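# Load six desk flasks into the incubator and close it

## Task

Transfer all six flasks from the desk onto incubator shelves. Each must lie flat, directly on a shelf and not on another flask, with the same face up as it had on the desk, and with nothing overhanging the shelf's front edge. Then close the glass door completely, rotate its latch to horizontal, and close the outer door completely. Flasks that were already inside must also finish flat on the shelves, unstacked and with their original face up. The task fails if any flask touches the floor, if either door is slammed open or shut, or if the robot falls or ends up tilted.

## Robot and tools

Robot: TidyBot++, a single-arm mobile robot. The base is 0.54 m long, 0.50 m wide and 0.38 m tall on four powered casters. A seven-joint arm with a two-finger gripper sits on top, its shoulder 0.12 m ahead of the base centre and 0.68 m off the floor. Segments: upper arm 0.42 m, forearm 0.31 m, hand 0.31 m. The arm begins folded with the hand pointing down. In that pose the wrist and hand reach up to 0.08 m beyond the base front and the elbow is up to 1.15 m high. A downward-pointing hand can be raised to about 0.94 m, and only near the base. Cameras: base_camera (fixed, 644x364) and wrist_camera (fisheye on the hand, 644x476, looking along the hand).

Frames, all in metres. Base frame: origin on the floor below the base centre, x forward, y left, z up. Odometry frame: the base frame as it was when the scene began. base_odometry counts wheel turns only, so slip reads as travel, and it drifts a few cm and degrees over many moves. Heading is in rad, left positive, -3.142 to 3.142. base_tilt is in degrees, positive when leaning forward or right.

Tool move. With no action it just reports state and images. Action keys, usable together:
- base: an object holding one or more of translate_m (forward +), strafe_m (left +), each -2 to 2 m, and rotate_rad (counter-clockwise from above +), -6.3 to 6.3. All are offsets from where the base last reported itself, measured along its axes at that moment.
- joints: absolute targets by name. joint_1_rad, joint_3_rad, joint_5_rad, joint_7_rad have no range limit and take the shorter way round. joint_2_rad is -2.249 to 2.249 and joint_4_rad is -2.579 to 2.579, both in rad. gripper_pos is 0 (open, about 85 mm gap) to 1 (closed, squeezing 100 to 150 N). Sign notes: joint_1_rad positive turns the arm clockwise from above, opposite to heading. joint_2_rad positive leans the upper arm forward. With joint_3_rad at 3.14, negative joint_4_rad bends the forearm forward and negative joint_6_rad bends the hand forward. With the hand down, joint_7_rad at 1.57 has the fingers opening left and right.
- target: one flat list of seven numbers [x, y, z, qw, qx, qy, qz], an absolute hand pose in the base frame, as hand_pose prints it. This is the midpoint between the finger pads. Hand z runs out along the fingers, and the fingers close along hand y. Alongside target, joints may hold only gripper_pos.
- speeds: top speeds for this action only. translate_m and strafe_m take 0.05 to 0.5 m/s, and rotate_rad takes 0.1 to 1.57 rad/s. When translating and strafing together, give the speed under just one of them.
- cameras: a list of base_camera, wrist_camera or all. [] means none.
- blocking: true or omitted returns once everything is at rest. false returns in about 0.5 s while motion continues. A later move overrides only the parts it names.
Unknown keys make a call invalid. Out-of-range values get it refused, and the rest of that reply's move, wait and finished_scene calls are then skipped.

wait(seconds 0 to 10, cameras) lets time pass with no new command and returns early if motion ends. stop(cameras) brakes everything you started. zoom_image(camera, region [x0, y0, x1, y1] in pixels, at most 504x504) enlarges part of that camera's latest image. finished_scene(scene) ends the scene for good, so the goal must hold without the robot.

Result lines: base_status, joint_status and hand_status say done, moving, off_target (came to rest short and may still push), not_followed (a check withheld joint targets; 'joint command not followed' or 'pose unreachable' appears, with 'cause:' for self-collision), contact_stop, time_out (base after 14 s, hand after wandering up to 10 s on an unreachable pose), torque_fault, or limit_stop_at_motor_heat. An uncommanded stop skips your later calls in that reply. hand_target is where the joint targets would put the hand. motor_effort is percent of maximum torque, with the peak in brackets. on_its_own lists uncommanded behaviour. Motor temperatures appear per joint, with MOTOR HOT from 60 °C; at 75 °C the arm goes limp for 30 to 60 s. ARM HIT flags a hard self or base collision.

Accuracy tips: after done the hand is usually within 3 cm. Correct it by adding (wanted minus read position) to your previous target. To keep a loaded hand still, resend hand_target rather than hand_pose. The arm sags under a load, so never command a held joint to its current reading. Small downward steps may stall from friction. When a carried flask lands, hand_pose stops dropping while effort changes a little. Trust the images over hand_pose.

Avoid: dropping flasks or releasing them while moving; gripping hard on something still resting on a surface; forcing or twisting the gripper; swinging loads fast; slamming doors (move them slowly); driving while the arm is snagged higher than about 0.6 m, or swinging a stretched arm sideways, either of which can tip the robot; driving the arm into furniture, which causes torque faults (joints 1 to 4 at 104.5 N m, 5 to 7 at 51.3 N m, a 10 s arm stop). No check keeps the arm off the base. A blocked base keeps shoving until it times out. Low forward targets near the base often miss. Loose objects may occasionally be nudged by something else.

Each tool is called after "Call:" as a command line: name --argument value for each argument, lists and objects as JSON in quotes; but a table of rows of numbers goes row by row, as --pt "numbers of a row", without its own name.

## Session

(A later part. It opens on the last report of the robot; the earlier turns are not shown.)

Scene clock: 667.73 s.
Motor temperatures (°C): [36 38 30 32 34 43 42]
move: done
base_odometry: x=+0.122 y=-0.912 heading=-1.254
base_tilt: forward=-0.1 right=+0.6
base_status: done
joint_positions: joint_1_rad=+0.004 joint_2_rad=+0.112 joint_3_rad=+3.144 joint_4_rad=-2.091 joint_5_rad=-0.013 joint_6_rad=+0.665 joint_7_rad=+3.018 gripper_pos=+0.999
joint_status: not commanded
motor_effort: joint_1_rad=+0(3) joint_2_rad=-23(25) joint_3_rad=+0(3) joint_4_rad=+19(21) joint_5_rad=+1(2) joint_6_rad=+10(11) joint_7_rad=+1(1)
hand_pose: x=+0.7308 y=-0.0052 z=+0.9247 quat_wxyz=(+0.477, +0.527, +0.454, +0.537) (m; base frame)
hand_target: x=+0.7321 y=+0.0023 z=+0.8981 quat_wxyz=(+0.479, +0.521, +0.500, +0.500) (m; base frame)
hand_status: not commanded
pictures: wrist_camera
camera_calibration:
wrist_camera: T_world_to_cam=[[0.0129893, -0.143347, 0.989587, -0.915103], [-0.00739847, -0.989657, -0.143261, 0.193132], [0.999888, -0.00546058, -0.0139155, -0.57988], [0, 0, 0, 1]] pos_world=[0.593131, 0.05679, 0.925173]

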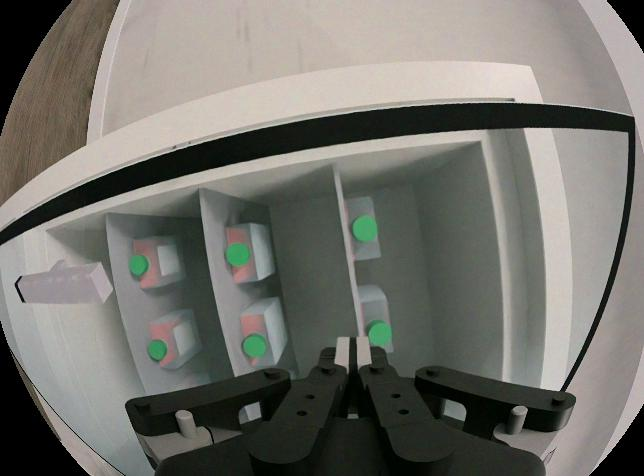

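Call:
move --base '{"translate_m": 0.103, "strafe_m": 0.041}' --speeds '{"translate_m": 0.06}' --cameras '["wrist_camera"]'

Call:
move --base '{"translate_m": 0.09, "strafe_m": 0.012}' --speeds '{"translate_m": 0.05}' --cameras '["wrist_camera"]'

Scene clock: 671.03 s.
Motor temperatures (°C): [36 38 30 32 34 43 42]
move: done
base_odometry: x=+0.193 y=-0.997 heading=-1.254
base_tilt: forward=-0.2 right=+0.5
base_status: done
joint_positions: joint_1_rad=+0.004 joint_2_rad=+0.112 joint_3_rad=+3.144 joint_4_rad=-2.091 joint_5_rad=-0.013 joint_6_rad=+0.664 joint_7_rad=+3.018 gripper_pos=+0.999
joint_status: not commanded
motor_effort: joint_1_rad=+1(2) joint_2_rad=-23(25) joint_3_rad=+0(1) joint_4_rad=+19(21) joint_5_rad=+1(1) joint_6_rad=+9(11) joint_7_rad=+1(1)
hand_pose: x=+0.7306 y=-0.0052 z=+0.9244 quat_wxyz=(+0.477, +0.527, +0.454, +0.537) (m; base frame)
hand_target: x=+0.7321 y=+0.0023 z=+0.8981 quat_wxyz=(+0.479, +0.521, +0.500, +0.500) (m; base frame)
hand_status: not commanded
pictures: wrist_camera
camera_calibration:
wrist_camera: T_world_to_cam=[[0.013583, -0.143352, 0.989579, -0.91525], [-0.00748442, -0.989657, -0.14326, 0.193153], [0.99988, -0.00546052, -0.0145154, -0.579121], [0, 0, 0, 1]] pos_world=[0.592929, 0.05679, 0.924977]

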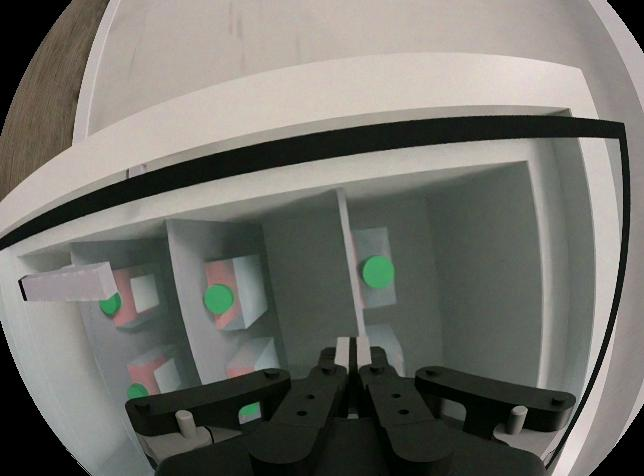

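Scene clock: 673.33 s.
Motor temperatures (°C): [36 38 30 32 34 42 42]
move: done
base_odometry: x=+0.233 y=-1.079 heading=-1.253
base_tilt: forward=-0.1 right=+0.6
base_status: done
joint_positions: joint_1_rad=+0.004 joint_2_rad=+0.111 joint_3_rad=+3.144 joint_4_rad=-2.092 joint_5_rad=-0.013 joint_6_rad=+0.664 joint_7_rad=+3.018 gripper_pos=+0.999
joint_status: not commanded
motor_effort: joint_1_rad=+1(2) joint_2_rad=-23(25) joint_3_rad=+0(1) joint_4_rad=+19(21) joint_5_rad=+1(2) joint_6_rad=+10(11) joint_7_rad=+1(1)
hand_pose: x=+0.7305 y=-0.0052 z=+0.9242 quat_wxyz=(+0.477, +0.527, +0.454, +0.537) (m; base frame)
hand_target: x=+0.7321 y=+0.0023 z=+0.8981 quat_wxyz=(+0.479, +0.521, +0.500, +0.500) (m; base frame)
hand_status: not commanded
pictures: wrist_camera
camera_calibration:
wrist_camera: T_world_to_cam=[[0.0140777, -0.143356, 0.989571, -0.915439], [-0.00755604, -0.989656, -0.14326, 0.193181], [0.999872, -0.00546046, -0.0150153, -0.578554], [0, 0, 0, 1]] pos_world=[0.592828, 0.05679, 0.92488]

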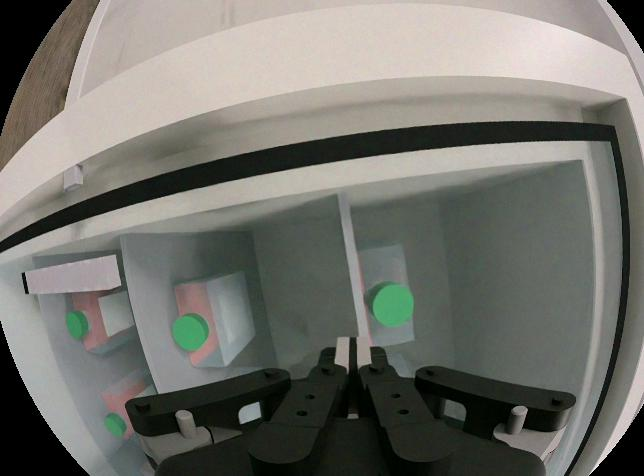

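Call:
move --base '{"translate_m": 0.03}' --speeds '{"translate_m": 0.05}' --cameras '["wrist_camera"]'

Call:
move --base '{"translate_m": 0.02}' --speeds '{"translate_m": 0.05}' --cameras '["wrist_camera"]'

Scene clock: 674.87 s.
Motor temperatures (°C): [36 38 30 32 34 42 42]
move: done
base_odometry: x=+0.242 y=-1.107 heading=-1.253
base_tilt: forward=-0.1 right=+0.6
base_status: done
joint_positions: joint_1_rad=+0.004 joint_2_rad=+0.112 joint_3_rad=+3.144 joint_4_rad=-2.092 joint_5_rad=-0.013 joint_6_rad=+0.664 joint_7_rad=+3.018 gripper_pos=+0.999
joint_status: not commanded
motor_effort: joint_1_rad=+0(1) joint_2_rad=-23(25) joint_3_rad=+0(1) joint_4_rad=+19(20) joint_5_rad=+1(2) joint_6_rad=+10(11) joint_7_rad=+0(1)
hand_pose: x=+0.7305 y=-0.0052 z=+0.9237 quat_wxyz=(+0.477, +0.527, +0.454, +0.537) (m; base frame)
hand_target: x=+0.7321 y=+0.0023 z=+0.8981 quat_wxyz=(+0.479, +0.521, +0.500, +0.500) (m; base frame)
hand_status: not commanded
pictures: wrist_camera
camera_calibration:
wrist_camera: T_world_to_cam=[[0.0149683, -0.143362, 0.989557, -0.915562], [-0.00768497, -0.989655, -0.14326, 0.1932], [0.999858, -0.00546036, -0.0159151, -0.577717], [0, 0, 0, 1]] pos_world=[0.592825, 0.05679, 0.924485]

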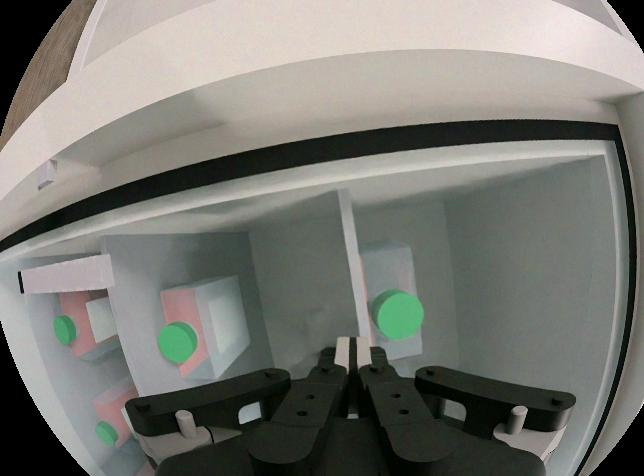

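Scene clock: 675.80 s.
Motor temperatures (°C): [36 38 30 32 34 42 42]
move: done
base_odometry: x=+0.249 y=-1.126 heading=-1.253
base_tilt: forward=-0.2 right=+0.6
base_status: done
joint_positions: joint_1_rad=+0.004 joint_2_rad=+0.070 joint_3_rad=+3.144 joint_4_rad=-2.136 joint_5_rad=-0.013 joint_6_rad=+0.663 joint_7_rad=+3.018 gripper_pos=+0.999
joint_status: not commanded
motor_effort: joint_1_rad=-1(2) joint_2_rad=-13(23) joint_3_rad=-1(2) joint_4_rad=+26(29) joint_5_rad=+1(2) joint_6_rad=+9(11) joint_7_rad=+0(1)
hand_pose: x=+0.7128 y=-0.0051 z=+0.9236 quat_wxyz=(+0.476, +0.528, +0.455, +0.536) (m; base frame)
hand_target: x=+0.7321 y=+0.0023 z=+0.8981 quat_wxyz=(+0.479, +0.521, +0.500, +0.500) (m; base frame)
hand_status: not commanded
pictures: wrist_camera
camera_calibration:
wrist_camera: T_world_to_cam=[[0.0184312, -0.143489, 0.98948, -0.917711], [-0.00818796, -0.989637, -0.143359, 0.193618], [0.999797, -0.00545955, -0.019415, -0.556728], [0, 0, 0, 1]] pos_world=[0.575114, 0.0568904, 0.925005]

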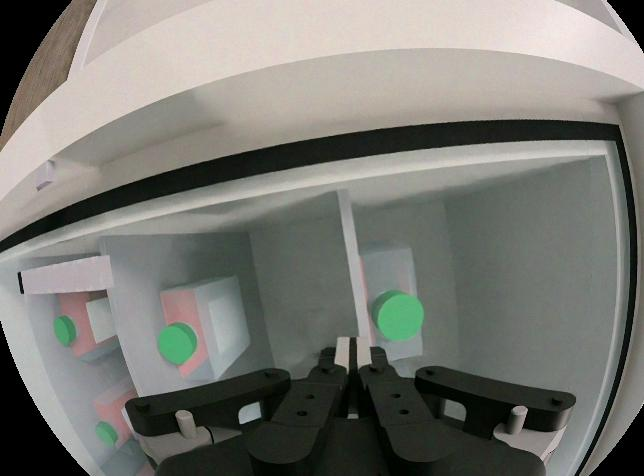

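Call:
move --base '{"translate_m": -0.17}' --speeds '{"translate_m": 0.15}' --cameras '["wrist_camera"]'

Call:
move --base '{"strafe_m": 0.06}' --joints '{"joint_2_rad": 0.497, "joint_4_rad": -2.36, "joint_6_rad": 1.335, "joint_7_rad": 1.57, "gripper_pos": 0.6}' --cameras '["wrist_camera", "base_camera"]'

Scene clock: 679.57 s.
Motor temperatures (°C): [36 37 30 32 34 42 42]
move: done
base_odometry: x=+0.196 y=-0.964 heading=-1.253
base_tilt: forward=-0.2 right=+0.6
base_status: done
joint_positions: joint_1_rad=+0.003 joint_2_rad=+0.113 joint_3_rad=+3.144 joint_4_rad=-2.099 joint_5_rad=-0.013 joint_6_rad=+0.661 joint_7_rad=+3.018 gripper_pos=+0.999
joint_status: not commanded
motor_effort: joint_1_rad=+1(2) joint_2_rad=-23(26) joint_3_rad=+0(2) joint_4_rad=+18(25) joint_5_rad=+0(2) joint_6_rad=+9(11) joint_7_rad=+1(1)
hand_pose: x=+0.7296 y=-0.0048 z=+0.9182 quat_wxyz=(+0.474, +0.530, +0.457, +0.534) (m; base frame)
hand_target: x=+0.7321 y=+0.0023 z=+0.8981 quat_wxyz=(+0.479, +0.521, +0.500, +0.500) (m; base frame)
hand_status: not commanded
pictures: wrist_camera
camera_calibration:
wrist_camera: T_world_to_cam=[[0.0257414, -0.14344, 0.989324, -0.917752], [-0.0086401, -0.989647, -0.143262, 0.193588], [0.999631, -0.0048601, -0.0267143, -0.566803], [0, 0, 0, 1]] pos_world=[0.591891, 0.0571869, 0.920546]

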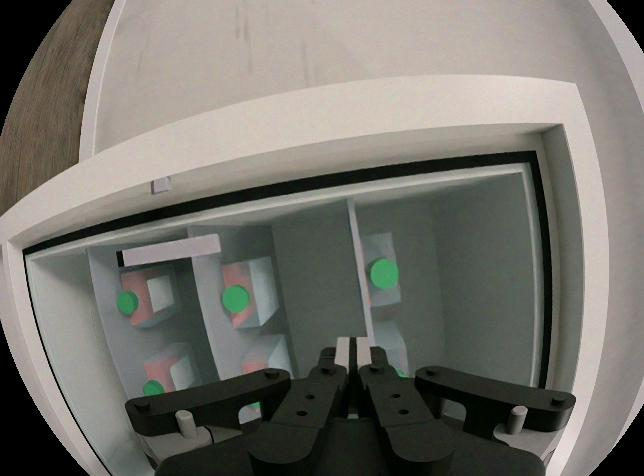

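Scene clock: 681.83 s.
Motor temperatures (°C): [36 37 30 32 34 42 42]
move: done
base_odometry: x=+0.253 y=-0.945 heading=-1.253
base_tilt: forward=-0.2 right=+0.5
base_status: done
joint_positions: joint_1_rad=-0.002 joint_2_rad=+0.483 joint_3_rad=+3.144 joint_4_rad=-2.348 joint_5_rad=-0.013 joint_6_rad=+1.274 joint_7_rad=+1.657 gripper_pos=+0.600
joint_status: all done
motor_effort: joint_1_rad=+1(3) joint_2_rad=-28(30) joint_3_rad=+0(3) joint_4_rad=+10(19) joint_5_rad=+1(2) joint_6_rad=+10(11) joint_7_rad=+0(2)
hand_pose: x=+0.7216 y=-0.0028 z=+0.7594 quat_wxyz=(+0.034, +0.702, +0.025, +0.711) (m; base frame)
hand_target: x=+0.7188 y=+0.0021 z=+0.7652 quat_wxyz=(-0.001, +0.690, +0.000, +0.724) (m; base frame)
hand_status: not commanded
pictures: base_camera, wrist_camera
camera_calibration:
wrist_camera: T_world_to_cam=[[0.0340158, -0.996733, 0.0732605, -0.0728247], [0.0152592, -0.0727764, -0.997232, 0.806521], [0.999305, 0.0350395, 0.0127338, -0.592669], [0, 0, 0, 1]] pos_world=[0.582427, 0.00687579, 0.81717]

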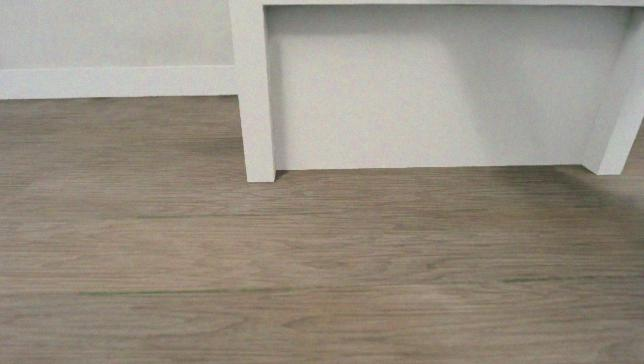

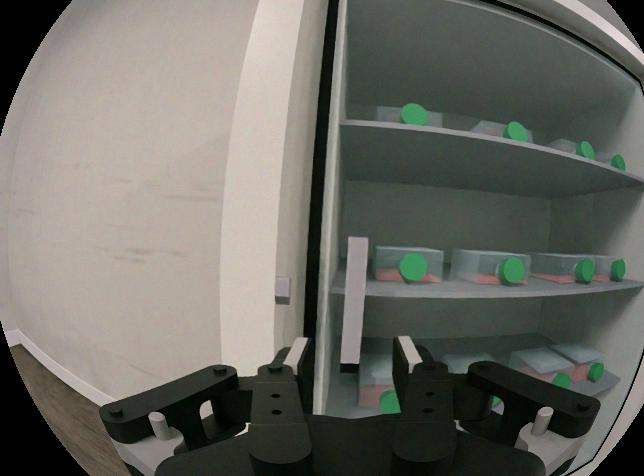

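Call:
move --joints '{"joint_7_rad": 1.49}' --base '{"translate_m": 0.08}' --speeds '{"translate_m": 0.1}' --cameras '["wrist_camera"]'

Scene clock: 687.23 s.
Motor temperatures (°C): [36 37 30 32 34 43 42]
move: done
base_odometry: x=+0.278 y=-1.021 heading=-1.253
base_tilt: forward=-0.2 right=+0.6
base_status: done
joint_positions: joint_1_rad=-0.002 joint_2_rad=+0.484 joint_3_rad=+3.144 joint_4_rad=-2.351 joint_5_rad=-0.013 joint_6_rad=+1.278 joint_7_rad=+1.560 gripper_pos=+0.600
joint_status: all done
motor_effort: joint_1_rad=+1(1) joint_2_rad=-27(29) joint_3_rad=+0(0) joint_4_rad=+10(11) joint_5_rad=+0(1) joint_6_rad=+9(11) joint_7_rad=+0(1)
hand_pose: x=+0.7208 y=-0.0028 z=+0.7583 quat_wxyz=(+0.000, +0.703, -0.009, +0.712) (m; base frame)
hand_target: x=+0.7188 y=+0.0021 z=+0.7652 quat_wxyz=(-0.030, +0.689, -0.028, +0.724) (m; base frame)
hand_status: not commanded
pictures: wrist_camera
camera_calibration:
wrist_camera: T_world_to_cam=[[0.0353202, -0.999096, -0.0236567, -0.0000918728], [0.0153255, 0.0242102, -0.999589, 0.807504], [0.999259, 0.0349431, 0.0161668, -0.594436], [0, 0, 0, 1]] pos_world=[0.581623, 0.00112982, 0.816781]

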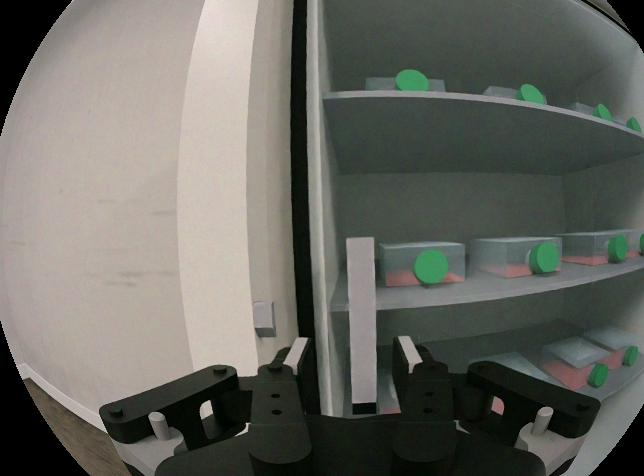

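Call:
move --base '{"translate_m": 0.045, "strafe_m": -0.005}' --speeds '{"translate_m": 0.06}' --cameras '["wrist_camera"]'

Scene clock: 689.53 s.
Motor temperatures (°C): [36 37 30 32 34 43 42]
move: done
base_odometry: x=+0.288 y=-1.066 heading=-1.253
base_tilt: forward=-0.2 right=+0.6
base_status: done
joint_positions: joint_1_rad=-0.002 joint_2_rad=+0.485 joint_3_rad=+3.144 joint_4_rad=-2.352 joint_5_rad=-0.013 joint_6_rad=+1.278 joint_7_rad=+1.560 gripper_pos=+0.600
joint_status: not commanded
motor_effort: joint_1_rad=+1(2) joint_2_rad=-28(29) joint_3_rad=+0(1) joint_4_rad=+10(12) joint_5_rad=+0(1) joint_6_rad=+11(11) joint_7_rad=+0(1)
hand_pose: x=+0.7206 y=-0.0028 z=+0.7578 quat_wxyz=(+0.000, +0.703, -0.009, +0.711) (m; base frame)
hand_target: x=+0.7188 y=+0.0021 z=+0.7652 quat_wxyz=(-0.030, +0.689, -0.028, +0.724) (m; base frame)
hand_status: not commanded
pictures: wrist_camera
camera_calibration:
wrist_camera: T_world_to_cam=[[0.0352992, -0.999096, -0.0236889, -0.0000557495], [0.0144257, 0.0242106, -0.999603, 0.807647], [0.999273, 0.0349435, 0.0152673, -0.593505], [0, 0, 0, 1]] pos_world=[0.581424, 0.00112982, 0.816386]

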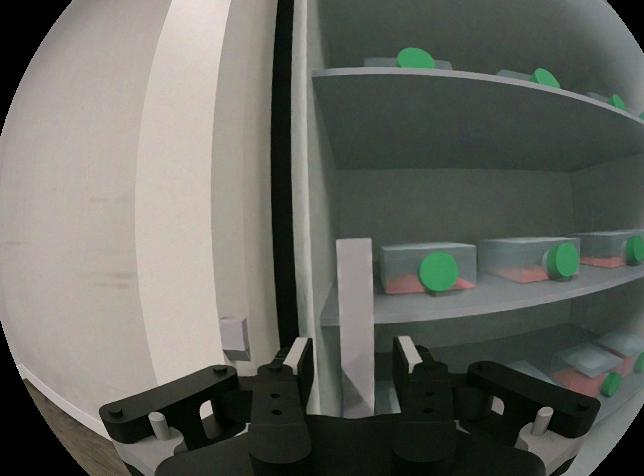

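Call:
move --base '{"translate_m": 0.012}' --speeds '{"translate_m": 0.05}' --cameras '["wrist_camera"]'

Scene clock: 690.67 s.
Motor temperatures (°C): [36 37 30 32 34 43 42]
move: done
base_odometry: x=+0.291 y=-1.077 heading=-1.253
base_tilt: forward=-0.1 right=+0.6
base_status: done
joint_positions: joint_1_rad=-0.002 joint_2_rad=+0.486 joint_3_rad=+3.144 joint_4_rad=-2.353 joint_5_rad=-0.013 joint_6_rad=+1.278 joint_7_rad=+1.560 gripper_pos=+0.600
joint_status: not commanded
motor_effort: joint_1_rad=+1(3) joint_2_rad=-27(29) joint_3_rad=+0(1) joint_4_rad=+10(12) joint_5_rad=+0(2) joint_6_rad=+10(10) joint_7_rad=+1(1)
hand_pose: x=+0.7206 y=-0.0028 z=+0.7569 quat_wxyz=(+0.000, +0.703, -0.009, +0.711) (m; base frame)
hand_target: x=+0.7188 y=+0.0021 z=+0.7652 quat_wxyz=(-0.030, +0.689, -0.028, +0.724) (m; base frame)
hand_status: not commanded
pictures: wrist_camera
camera_calibration:
wrist_camera: T_world_to_cam=[[0.0352642, -0.999096, -0.0237424, -0.0000117022], [0.012926, 0.0242112, -0.999623, 0.807843], [0.999294, 0.034944, 0.0137681, -0.592386], [0, 0, 0, 1]] pos_world=[0.581527, 0.00112981, 0.815695]

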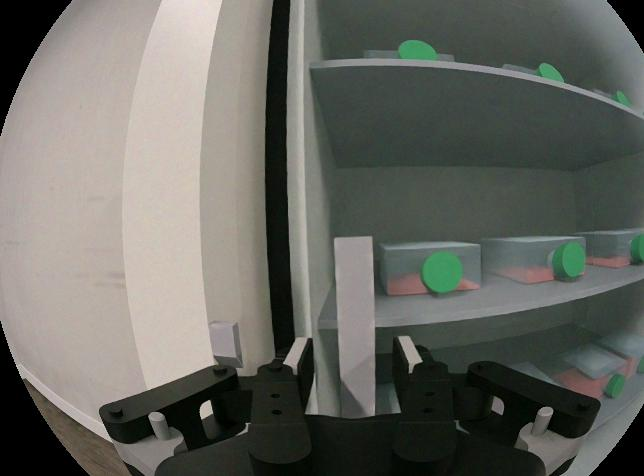

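Call:
move --joints '{"gripper_pos": 0.92}' --cameras '["wrist_camera"]'

Scene clock: 693.00 s.
Motor temperatures (°C): [36 37 30 32 34 43 42]
move: off_target
base_odometry: x=+0.291 y=-1.077 heading=-1.253
base_tilt: forward=-0.2 right=+0.6
base_status: not commanded
joint_positions: joint_1_rad=+0.001 joint_2_rad=+0.486 joint_3_rad=+3.144 joint_4_rad=-2.355 joint_5_rad=-0.014 joint_6_rad=+1.281 joint_7_rad=+1.560 gripper_pos=+0.873
joint_status: gripper_pos off_target (ended at +0.873, target +0.920)
motor_effort: joint_1_rad=+0(5) joint_2_rad=-28(29) joint_3_rad=-1(4) joint_4_rad=+10(12) joint_5_rad=+1(4) joint_6_rad=+10(10) joint_7_rad=+0(1)
hand_pose: x=+0.7200 y=-0.0046 z=+0.7568 quat_wxyz=(+0.001, +0.703, -0.011, +0.711) (m; base frame)
hand_target: x=+0.7188 y=+0.0021 z=+0.7652 quat_wxyz=(-0.030, +0.689, -0.028, +0.724) (m; base frame)
hand_status: not commanded
pictures: wrist_camera
camera_calibration:
wrist_camera: T_world_to_cam=[[0.031778, -0.999207, -0.0239736, 0.000841508], [0.0134051, 0.0244097, -0.999612, 0.807495], [0.999405, 0.0314443, 0.0141702, -0.592141], [0, 0, 0, 1]] pos_world=[0.580937, -0.000250398, 0.815593]

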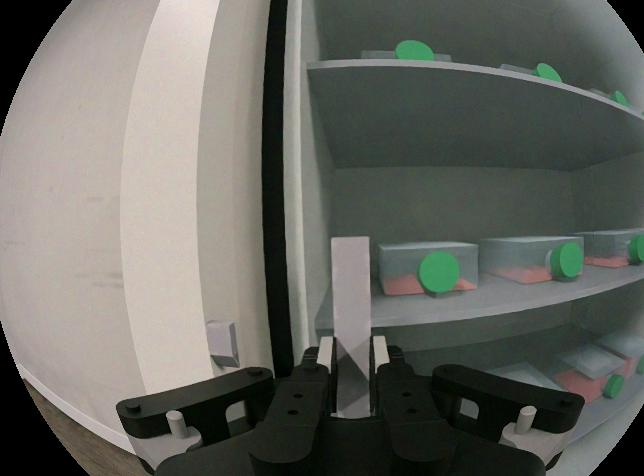

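Call:
move --joints '{"joint_7_rad": 0.8}' --cameras '["wrist_camera"]'

Call:
move --joints '{"joint_7_rad": 0.0}' --cameras '["wrist_camera"]'

Scene clock: 694.83 s.
Motor temperatures (°C): [36 37 30 32 34 43 42]
move: done
base_odometry: x=+0.291 y=-1.077 heading=-1.253
base_tilt: forward=-0.1 right=+0.6
base_status: not commanded
joint_positions: joint_1_rad=+0.005 joint_2_rad=+0.488 joint_3_rad=+3.144 joint_4_rad=-2.355 joint_5_rad=-0.014 joint_6_rad=+1.281 joint_7_rad=+0.883 gripper_pos=+0.873
joint_status: all done
motor_effort: joint_1_rad=-3(4) joint_2_rad=-30(30) joint_3_rad=-3(4) joint_4_rad=+12(12) joint_5_rad=+4(5) joint_6_rad=+12(12) joint_7_rad=+0(1)
hand_pose: x=+0.7200 y=-0.0073 z=+0.7559 quat_wxyz=(-0.233, +0.660, -0.245, +0.671) (m; base frame)
hand_target: x=+0.7188 y=+0.0021 z=+0.7652 quat_wxyz=(-0.273, +0.639, -0.259, +0.671) (m; base frame)
hand_status: not commanded
pictures: wrist_camera
camera_calibration:
wrist_camera: T_world_to_cam=[[0.037619, -0.764203, -0.643877, 0.464128], [0.0227286, 0.644821, -0.763995, 0.626319], [0.999034, 0.0141063, 0.0416268, -0.612692], [0, 0, 0, 1]] pos_world=[0.580405, -0.0405324, 0.802851]

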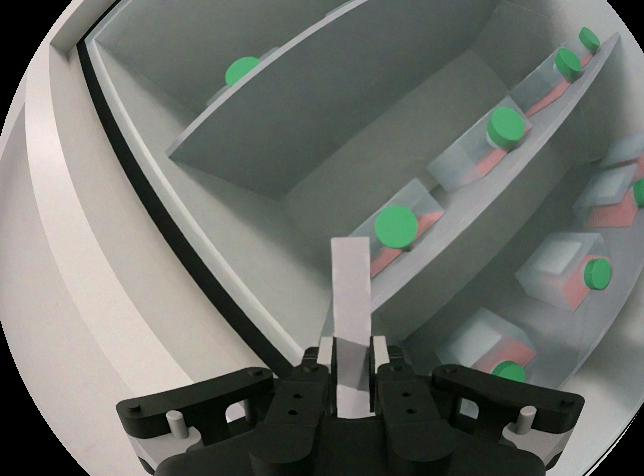

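Scene clock: 696.33 s.
Motor temperatures (°C): [36 37 30 32 34 43 42]
move: done
base_odometry: x=+0.291 y=-1.077 heading=-1.253
base_tilt: forward=-0.2 right=+0.5
base_status: not commanded
joint_positions: joint_1_rad=+0.008 joint_2_rad=+0.492 joint_3_rad=+3.144 joint_4_rad=-2.356 joint_5_rad=-0.014 joint_6_rad=+1.281 joint_7_rad=+0.082 gripper_pos=+0.873
joint_status: all done
motor_effort: joint_1_rad=-4(4) joint_2_rad=-31(31) joint_3_rad=-4(4) joint_4_rad=+12(13) joint_5_rad=+5(5) joint_6_rad=+12(13) joint_7_rad=+1(2)
hand_pose: x=+0.7199 y=-0.0091 z=+0.7525 quat_wxyz=(-0.474, +0.513, -0.485, +0.526) (m; base frame)
hand_target: x=+0.7188 y=+0.0021 z=+0.7652 quat_wxyz=(-0.513, +0.488, -0.487, +0.512) (m; base frame)
hand_status: not commanded
pictures: wrist_camera
camera_calibration:
wrist_camera: T_world_to_cam=[[0.0491178, -0.0700106, -0.996336, 0.723917], [0.026444, 0.997282, -0.0687734, 0.102258], [0.998443, -0.0229692, 0.0508356, -0.619289], [0, 0, 0, 1]] pos_world=[0.580063, -0.0655231, 0.759779]

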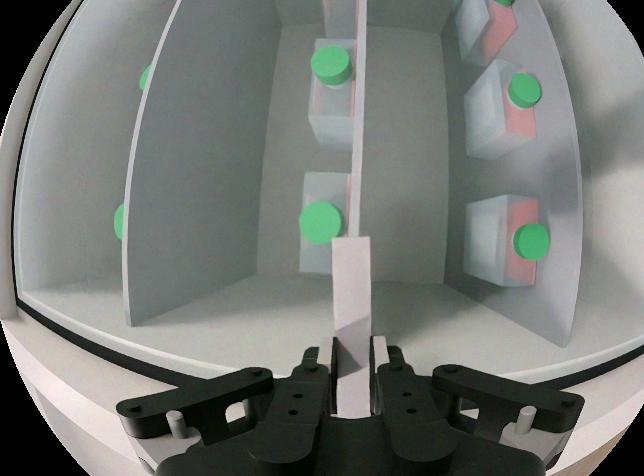

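Call:
move --joints '{"joint_7_rad": -0.075}' --cameras '["wrist_camera"]'

Scene clock: 697.67 s.
Motor temperatures (°C): [36 37 30 32 34 43 42]
move: done
base_odometry: x=+0.291 y=-1.077 heading=-1.253
base_tilt: forward=-0.2 right=+0.5
base_status: not commanded
joint_positions: joint_1_rad=+0.008 joint_2_rad=+0.493 joint_3_rad=+3.144 joint_4_rad=-2.357 joint_5_rad=-0.014 joint_6_rad=+1.281 joint_7_rad=-0.005 gripper_pos=+0.873
joint_status: all done
motor_effort: joint_1_rad=-4(4) joint_2_rad=-30(31) joint_3_rad=-4(4) joint_4_rad=+12(12) joint_5_rad=+4(5) joint_6_rad=+12(13) joint_7_rad=+1(1)
hand_pose: x=+0.7198 y=-0.0091 z=+0.7521 quat_wxyz=(-0.496, +0.492, -0.507, +0.505) (m; base frame)
hand_target: x=+0.7188 y=+0.0021 z=+0.7652 quat_wxyz=(-0.531, +0.469, -0.505, +0.492) (m; base frame)
hand_status: not commanded
pictures: wrist_camera
camera_calibration:
wrist_camera: T_world_to_cam=[[0.0503023, 0.0166809, -0.998595, 0.725127], [0.0262232, 0.999494, 0.0180169, 0.0371669], [0.99839, -0.0270927, 0.0498394, -0.618306], [0, 0, 0, 1]] pos_world=[0.57986, -0.0659954, 0.754254]

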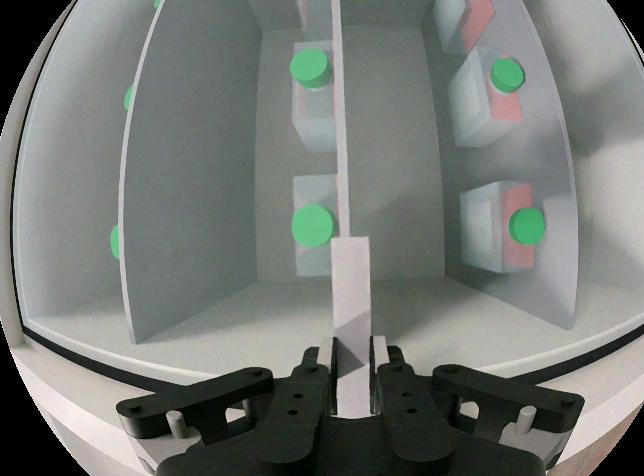

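Call:
move --joints '{"gripper_pos": 0.6}' --cameras '["wrist_camera"]'

Call:
move --base '{"translate_m": -0.12}' --speeds '{"translate_m": 0.1}' --cameras '["wrist_camera"]'

Scene clock: 699.20 s.
Motor temperatures (°C): [36 37 30 32 34 43 42]
move: done
base_odometry: x=+0.291 y=-1.077 heading=-1.253
base_tilt: forward=-0.1 right=+0.5
base_status: not commanded
joint_positions: joint_1_rad=+0.001 joint_2_rad=+0.491 joint_3_rad=+3.144 joint_4_rad=-2.357 joint_5_rad=-0.014 joint_6_rad=+1.286 joint_7_rad=-0.005 gripper_pos=+0.600
joint_status: all done
motor_effort: joint_1_rad=+1(4) joint_2_rad=-28(30) joint_3_rad=+0(4) joint_4_rad=+10(12) joint_5_rad=+1(5) joint_6_rad=+10(12) joint_7_rad=+0(1)
hand_pose: x=+0.7197 y=-0.0045 z=+0.7545 quat_wxyz=(-0.500, +0.492, -0.504, +0.504) (m; base frame)
hand_target: x=+0.7188 y=+0.0021 z=+0.7652 quat_wxyz=(-0.531, +0.469, -0.505, +0.492) (m; base frame)
hand_status: not commanded
pictures: wrist_camera
camera_calibration:
wrist_camera: T_world_to_cam=[[0.0568715, 0.0172436, -0.998233, 0.722456], [0.0183891, 0.999663, 0.018316, 0.037908], [0.998212, -0.0193983, 0.0565353, -0.62315], [0, 0, 0, 1]] pos_world=[0.580251, -0.062441, 0.755715]

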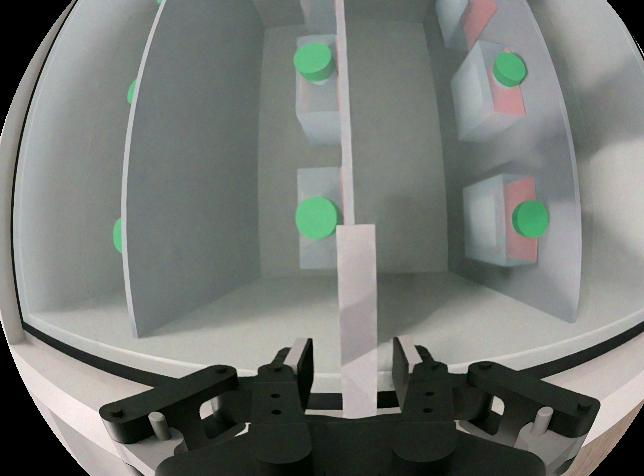

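Scene clock: 700.97 s.
Motor temperatures (°C): [36 37 30 32 34 43 42]
move: done
base_odometry: x=+0.253 y=-0.963 heading=-1.253
base_tilt: forward=-0.1 right=+0.5
base_status: done
joint_positions: joint_1_rad=+0.001 joint_2_rad=+0.490 joint_3_rad=+3.144 joint_4_rad=-2.357 joint_5_rad=-0.014 joint_6_rad=+1.286 joint_7_rad=-0.005 gripper_pos=+0.600
joint_status: not commanded
motor_effort: joint_1_rad=+1(1) joint_2_rad=-28(29) joint_3_rad=+0(1) joint_4_rad=+10(11) joint_5_rad=+0(1) joint_6_rad=+9(11) joint_7_rad=+1(1)
hand_pose: x=+0.7195 y=-0.0045 z=+0.7552 quat_wxyz=(-0.500, +0.492, -0.503, +0.505) (m; base frame)
hand_target: x=+0.7188 y=+0.0021 z=+0.7652 quat_wxyz=(-0.531, +0.469, -0.505, +0.492) (m; base frame)
hand_status: not commanded
pictures: wrist_camera
camera_calibration:
wrist_camera: T_world_to_cam=[[0.0578732, 0.0172292, -0.998175, 0.722435], [0.0183724, 0.999663, 0.0183201, 0.0379074], [0.998155, -0.0193991, 0.0575372, -0.623705], [0, 0, 0, 1]] pos_world=[0.580048, -0.0624409, 0.756309]

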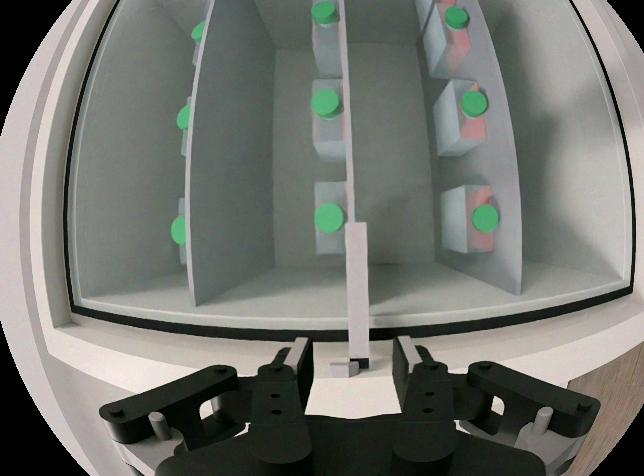

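Call:
move --base '{"translate_m": -0.5}' --speeds '{"translate_m": 0.35}' --joints '{"joint_7_rad": 1.635, "gripper_pos": 1.0}' --cameras '["wrist_camera", "base_camera"]'

Call:
zoom_image --camera "wrist_camera" --region '[180, 150, 560, 420]'

Scene clock: 707.17 s.
Motor temperatures (°C): [36 37 30 32 34 43 42]
move: done
base_odometry: x=+0.097 y=-0.488 heading=-1.253
base_tilt: forward=-0.2 right=+0.6
base_status: done
joint_positions: joint_1_rad=+0.001 joint_2_rad=+0.489 joint_3_rad=+3.144 joint_4_rad=-2.357 joint_5_rad=-0.014 joint_6_rad=+1.286 joint_7_rad=+1.552 gripper_pos=+0.999
joint_status: all done
motor_effort: joint_1_rad=+1(1) joint_2_rad=-27(29) joint_3_rad=+0(1) joint_4_rad=+10(12) joint_5_rad=+1(1) joint_6_rad=+9(11) joint_7_rad=+1(2)
hand_pose: x=+0.7194 y=-0.0045 z=+0.7557 quat_wxyz=(-0.002, +0.703, -0.013, +0.711) (m; base frame)
hand_target: x=+0.7188 y=+0.0021 z=+0.7652 quat_wxyz=(+0.022, +0.689, +0.022, +0.724) (m; base frame)
hand_status: not commanded
pictures: base_camera, wrist_camera
camera_calibration:
wrist_camera: T_world_to_cam=[[0.0320858, -0.998974, -0.0319691, 0.0067513], [0.0133291, 0.0324104, -0.999386, 0.806205], [0.999396, 0.03164, 0.0143553, -0.591656], [0, 0, 0, 1]] pos_world=[0.580336, -0.000665032, 0.814419]

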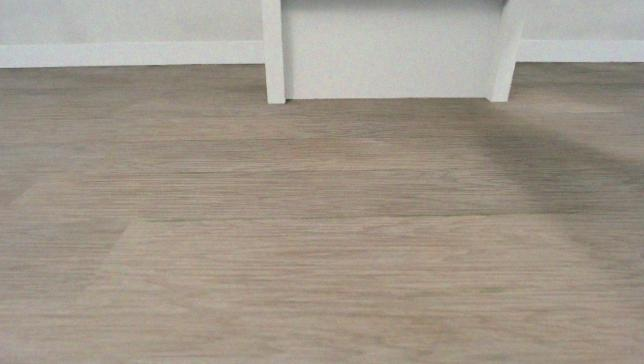

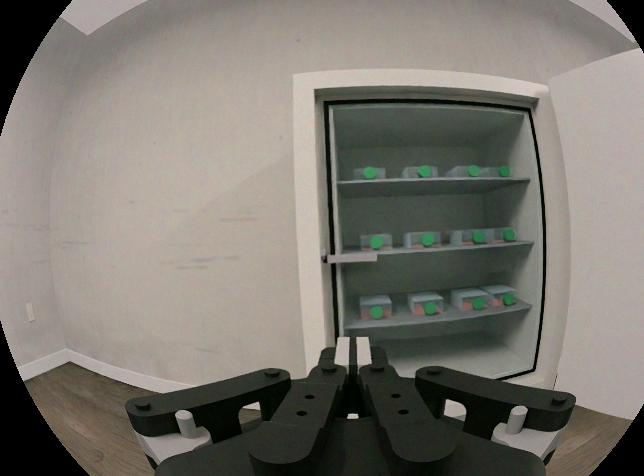

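Scaled by 1.326.

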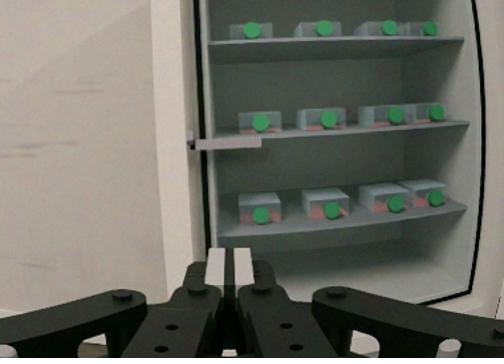

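Call:
move --base '{"strafe_m": -1.66, "rotate_rad": 1.656}' --speeds '{"strafe_m": 0.4, "rotate_rad": 0.7}' --cameras '["wrist_camera", "base_camera"]'

Scene clock: 712.90 s.
Motor temperatures (°C): [36 37 30 32 34 43 42]
move: done
base_odometry: x=-1.480 y=-1.007 heading=+0.404
base_tilt: forward=-0.2 right=+0.6
base_status: done
joint_positions: joint_1_rad=-0.003 joint_2_rad=+0.489 joint_3_rad=+3.144 joint_4_rad=-2.357 joint_5_rad=-0.014 joint_6_rad=+1.286 joint_7_rad=+1.552 gripper_pos=+0.999
joint_status: not commanded
motor_effort: joint_1_rad=+1(3) joint_2_rad=-28(29) joint_3_rad=+0(2) joint_4_rad=+10(12) joint_5_rad=+0(2) joint_6_rad=+10(11) joint_7_rad=+0(1)
hand_pose: x=+0.7194 y=-0.0021 z=+0.7560 quat_wxyz=(-0.003, +0.703, -0.012, +0.711) (m; base frame)
hand_target: x=+0.7188 y=+0.0021 z=+0.7652 quat_wxyz=(+0.022, +0.689, +0.022, +0.724) (m; base frame)
hand_status: not commanded
pictures: base_camera, wrist_camera
camera_calibration:
wrist_camera: T_world_to_cam=[[0.0360028, -0.998839, -0.0319976, 0.00629037], [0.0138011, 0.0325123, -0.999376, 0.806163], [0.999256, 0.0355388, 0.0149556, -0.592016], [0, 0, 0, 1]] pos_world=[0.580223, 0.00111237, 0.814715]

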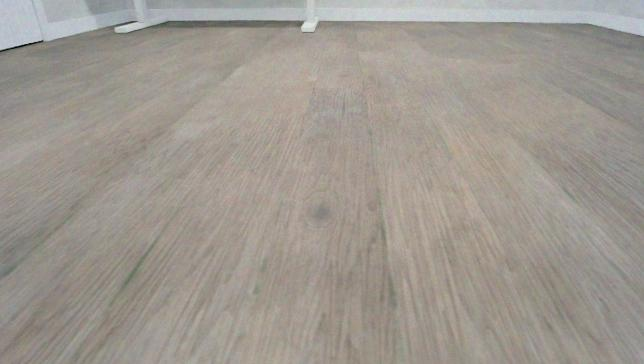

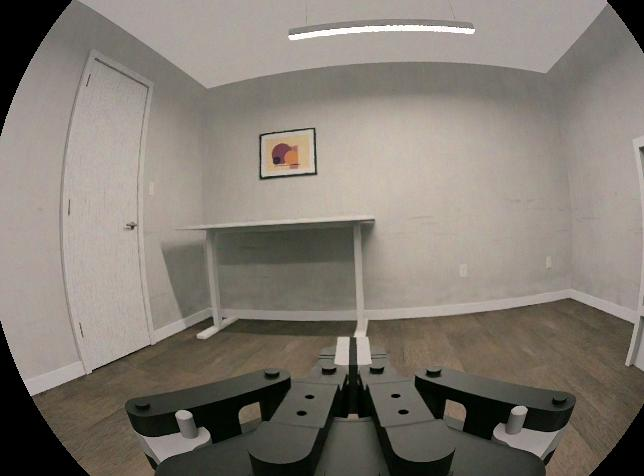

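Call:
move --base '{"translate_m": -0.105, "strafe_m": -0.745}' --speeds '{"strafe_m": 0.35}' --cameras '["wrist_camera", "base_camera"]'

Scene clock: 720.93 s.
Motor temperatures (°C): [36 37 30 32 34 43 42]
move: done
base_odometry: x=-1.283 y=-1.734 heading=+0.404
base_tilt: forward=-0.2 right=+0.6
base_status: done
joint_positions: joint_1_rad=-0.001 joint_2_rad=+0.489 joint_3_rad=+3.144 joint_4_rad=-2.357 joint_5_rad=-0.014 joint_6_rad=+1.286 joint_7_rad=+1.552 gripper_pos=+0.999
joint_status: not commanded
motor_effort: joint_1_rad=+1(4) joint_2_rad=-28(28) joint_3_rad=+0(2) joint_4_rad=+11(11) joint_5_rad=+1(2) joint_6_rad=+9(11) joint_7_rad=+1(1)
hand_pose: x=+0.7193 y=-0.0030 z=+0.7560 quat_wxyz=(-0.003, +0.703, -0.013, +0.711) (m; base frame)
hand_target: x=+0.7188 y=+0.0021 z=+0.7652 quat_wxyz=(+0.022, +0.689, +0.022, +0.724) (m; base frame)
hand_status: not commanded
pictures: base_camera, wrist_camera
camera_calibration:
wrist_camera: T_world_to_cam=[[0.034605, -0.998888, -0.0320178, 0.00642659], [0.0138466, 0.0325131, -0.999375, 0.806159], [0.999305, 0.03414, 0.0149563, -0.592024], [0, 0, 0, 1]] pos_world=[0.580227, 0.000420421, 0.814715]

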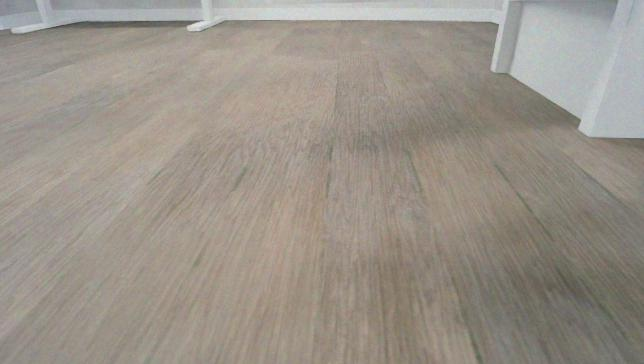

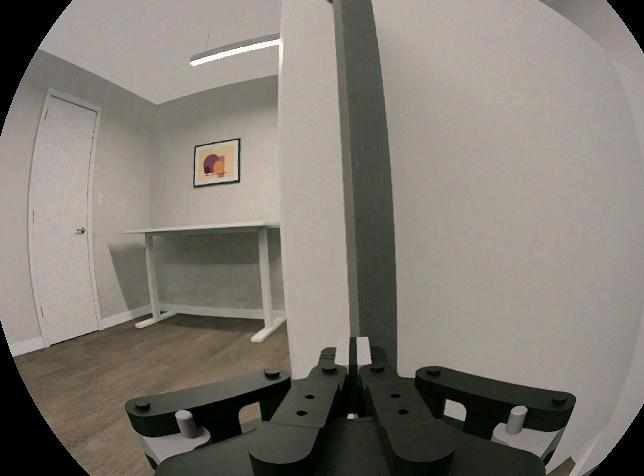

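Call:
zoom_image --camera "base_camera" --region '[470, 40, 644, 150]'

Call:
zoom_image --camera "wrist_camera" --region '[260, 150, 460, 350]'

Scaled by 2.897.

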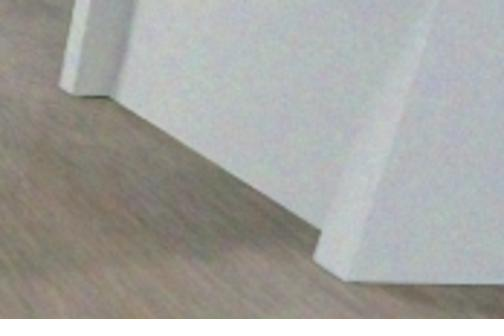

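Scaled by 2.520.

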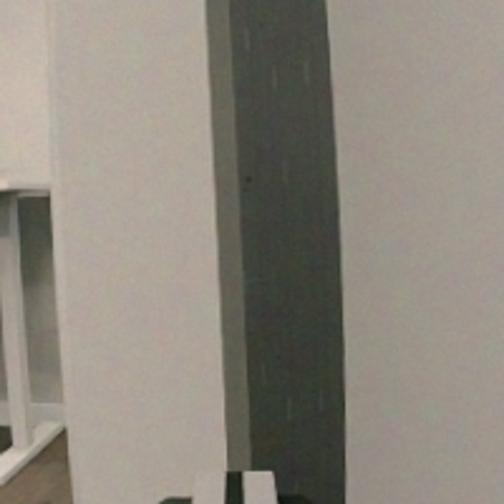

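Call:
move --base '{"translate_m": -0.1}' --speeds '{"translate_m": 0.2}' --cameras '["wrist_camera", "base_camera"]'

Call:
zoom_image --camera "wrist_camera" --region '[260, 150, 460, 350]'

Call:
zoom_image --camera "base_camera" --region '[470, 40, 644, 150]'

Scene clock: 729.53 s.
Motor temperatures (°C): [36 37 30 32 34 43 42]
move: done
base_odometry: x=-1.375 y=-1.773 heading=+0.404
base_tilt: forward=-0.2 right=+0.6
base_status: done
joint_positions: joint_1_rad=-0.001 joint_2_rad=+0.488 joint_3_rad=+3.144 joint_4_rad=-2.358 joint_5_rad=-0.014 joint_6_rad=+1.286 joint_7_rad=+1.552 gripper_pos=+0.999
joint_status: not commanded
motor_effort: joint_1_rad=+1(1) joint_2_rad=-28(31) joint_3_rad=+0(0) joint_4_rad=+10(12) joint_5_rad=+0(1) joint_6_rad=+10(11) joint_7_rad=+0(1)
hand_pose: x=+0.7192 y=-0.0030 z=+0.7561 quat_wxyz=(-0.003, +0.703, -0.013, +0.711) (m; base frame)
hand_target: x=+0.7188 y=+0.0021 z=+0.7652 quat_wxyz=(+0.022, +0.689, +0.022, +0.724) (m; base frame)
hand_status: not commanded
pictures: base_camera, wrist_camera
camera_calibration:
wrist_camera: T_world_to_cam=[[0.0346049, -0.998888, -0.0320154, 0.00643478], [0.0138467, 0.0325107, -0.999375, 0.806261], [0.999305, 0.03414, 0.0149563, -0.591825], [0, 0, 0, 1]] pos_world=[0.580027, 0.000420425, 0.814815]

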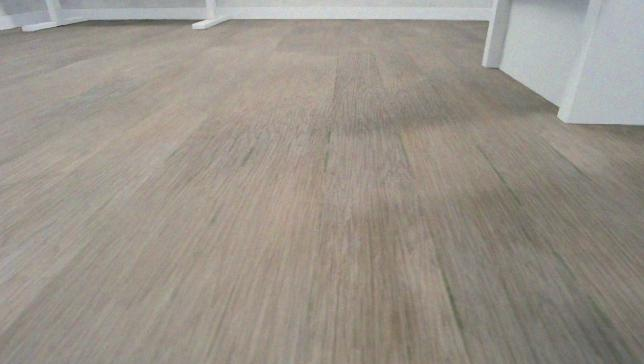

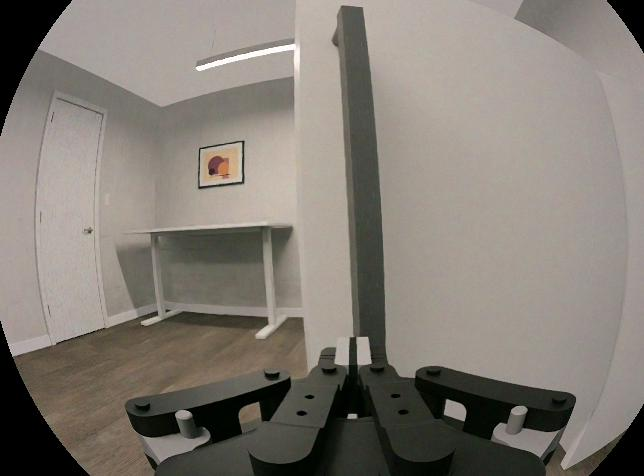

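Scaled by 2.520.

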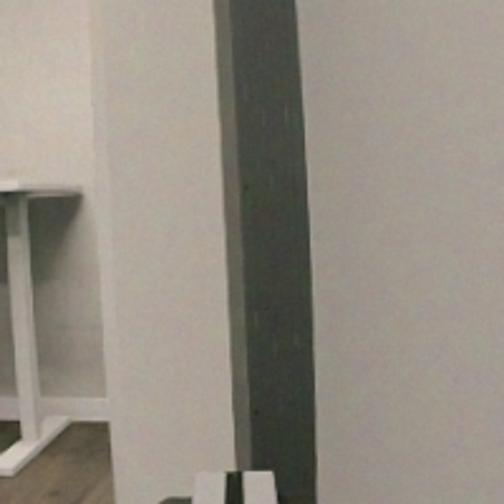

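Scaled by 2.897.

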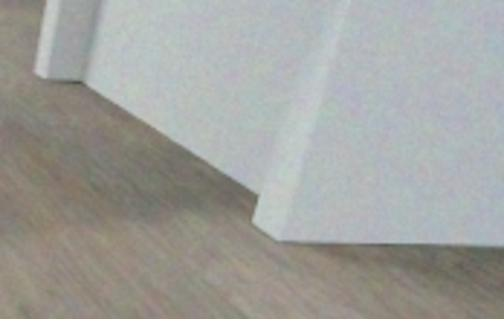

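Call:
move --base '{"strafe_m": -0.14}' --speeds '{"strafe_m": 0.2}' --cameras '[]'

Call:
move --base '{"translate_m": 0.19}' --speeds '{"translate_m": 0.15}' --cameras '["wrist_camera"]'

Scene clock: 737.87 s.
Motor temperatures (°C): [36 37 30 32 34 43 42]
move: done
base_odometry: x=-1.321 y=-1.902 heading=+0.404
base_tilt: forward=-0.1 right=+0.6
base_status: done
joint_positions: joint_1_rad=+0.001 joint_2_rad=+0.488 joint_3_rad=+3.144 joint_4_rad=-2.358 joint_5_rad=-0.014 joint_6_rad=+1.286 joint_7_rad=+1.552 gripper_pos=+0.999
joint_status: not commanded
motor_effort: joint_1_rad=+1(4) joint_2_rad=-28(28) joint_3_rad=+0(2) joint_4_rad=+9(11) joint_5_rad=+1(2) joint_6_rad=+10(11) joint_7_rad=+1(1)
hand_pose: x=+0.7192 y=-0.0041 z=+0.7561 quat_wxyz=(-0.002, +0.703, -0.013, +0.711) (m; base frame)
hand_target: x=+0.7188 y=+0.0021 z=+0.7652 quat_wxyz=(+0.022, +0.689, +0.022, +0.724) (m; base frame)
hand_status: not commanded
pictures: none
No camera images: "cameras" was empty.

Scene clock: 739.80 s.
Motor temperatures (°C): [36 37 30 32 34 43 42]
move: done
base_odometry: x=-1.146 y=-1.828 heading=+0.403
base_tilt: forward=-0.1 right=+0.5
base_status: done
joint_positions: joint_1_rad=+0.001 joint_2_rad=+0.488 joint_3_rad=+3.144 joint_4_rad=-2.358 joint_5_rad=-0.014 joint_6_rad=+1.286 joint_7_rad=+1.552 gripper_pos=+0.999
joint_status: not commanded
motor_effort: joint_1_rad=+1(1) joint_2_rad=-27(30) joint_3_rad=+0(1) joint_4_rad=+10(12) joint_5_rad=+0(1) joint_6_rad=+10(11) joint_7_rad=+1(1)
hand_pose: x=+0.7191 y=-0.0041 z=+0.7561 quat_wxyz=(-0.002, +0.703, -0.013, +0.711) (m; base frame)
hand_target: x=+0.7188 y=+0.0021 z=+0.7652 quat_wxyz=(+0.022, +0.689, +0.022, +0.724) (m; base frame)
hand_status: not commanded
pictures: wrist_camera
camera_calibration:
wrist_camera: T_world_to_cam=[[0.0327054, -0.998951, -0.0320429, 0.00667066], [0.0139071, 0.0325118, -0.999375, 0.806254], [0.999368, 0.0322393, 0.0149558, -0.591838], [0, 0, 0, 1]] pos_world=[0.580033, -0.000468648, 0.814815]

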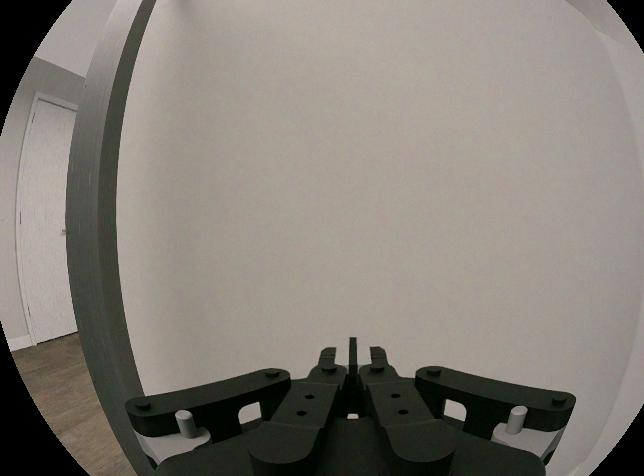

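Call:
move --base '{"translate_m": 0.04}' --speeds '{"translate_m": 0.06}' --cameras '["wrist_camera"]'

Scene clock: 742.07 s.
Motor temperatures (°C): [36 37 30 32 34 43 42]
move: done
base_odometry: x=-1.109 y=-1.812 heading=+0.403
base_tilt: forward=-0.2 right=+0.6
base_status: done
joint_positions: joint_1_rad=+0.001 joint_2_rad=+0.488 joint_3_rad=+3.144 joint_4_rad=-2.358 joint_5_rad=-0.014 joint_6_rad=+1.286 joint_7_rad=+1.552 gripper_pos=+0.999
joint_status: not commanded
motor_effort: joint_1_rad=+1(1) joint_2_rad=-27(30) joint_3_rad=+0(1) joint_4_rad=+10(12) joint_5_rad=+1(2) joint_6_rad=+10(11) joint_7_rad=+0(1)
hand_pose: x=+0.7191 y=-0.0041 z=+0.7561 quat_wxyz=(-0.002, +0.703, -0.013, +0.711) (m; base frame)
hand_target: x=+0.7188 y=+0.0021 z=+0.7652 quat_wxyz=(+0.022, +0.689, +0.022, +0.724) (m; base frame)
hand_status: not commanded
pictures: wrist_camera
camera_calibration:
wrist_camera: T_world_to_cam=[[0.0327054, -0.998951, -0.0320429, 0.00667066], [0.0139071, 0.0325118, -0.999375, 0.806254], [0.999368, 0.0322393, 0.0149558, -0.591838], [0, 0, 0, 1]] pos_world=[0.580033, -0.000468648, 0.814815]

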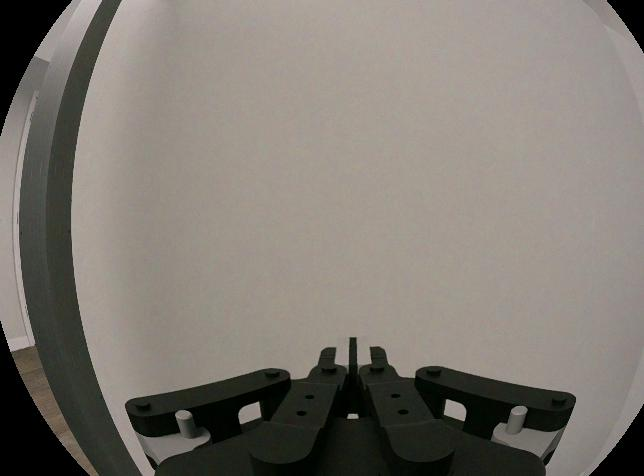

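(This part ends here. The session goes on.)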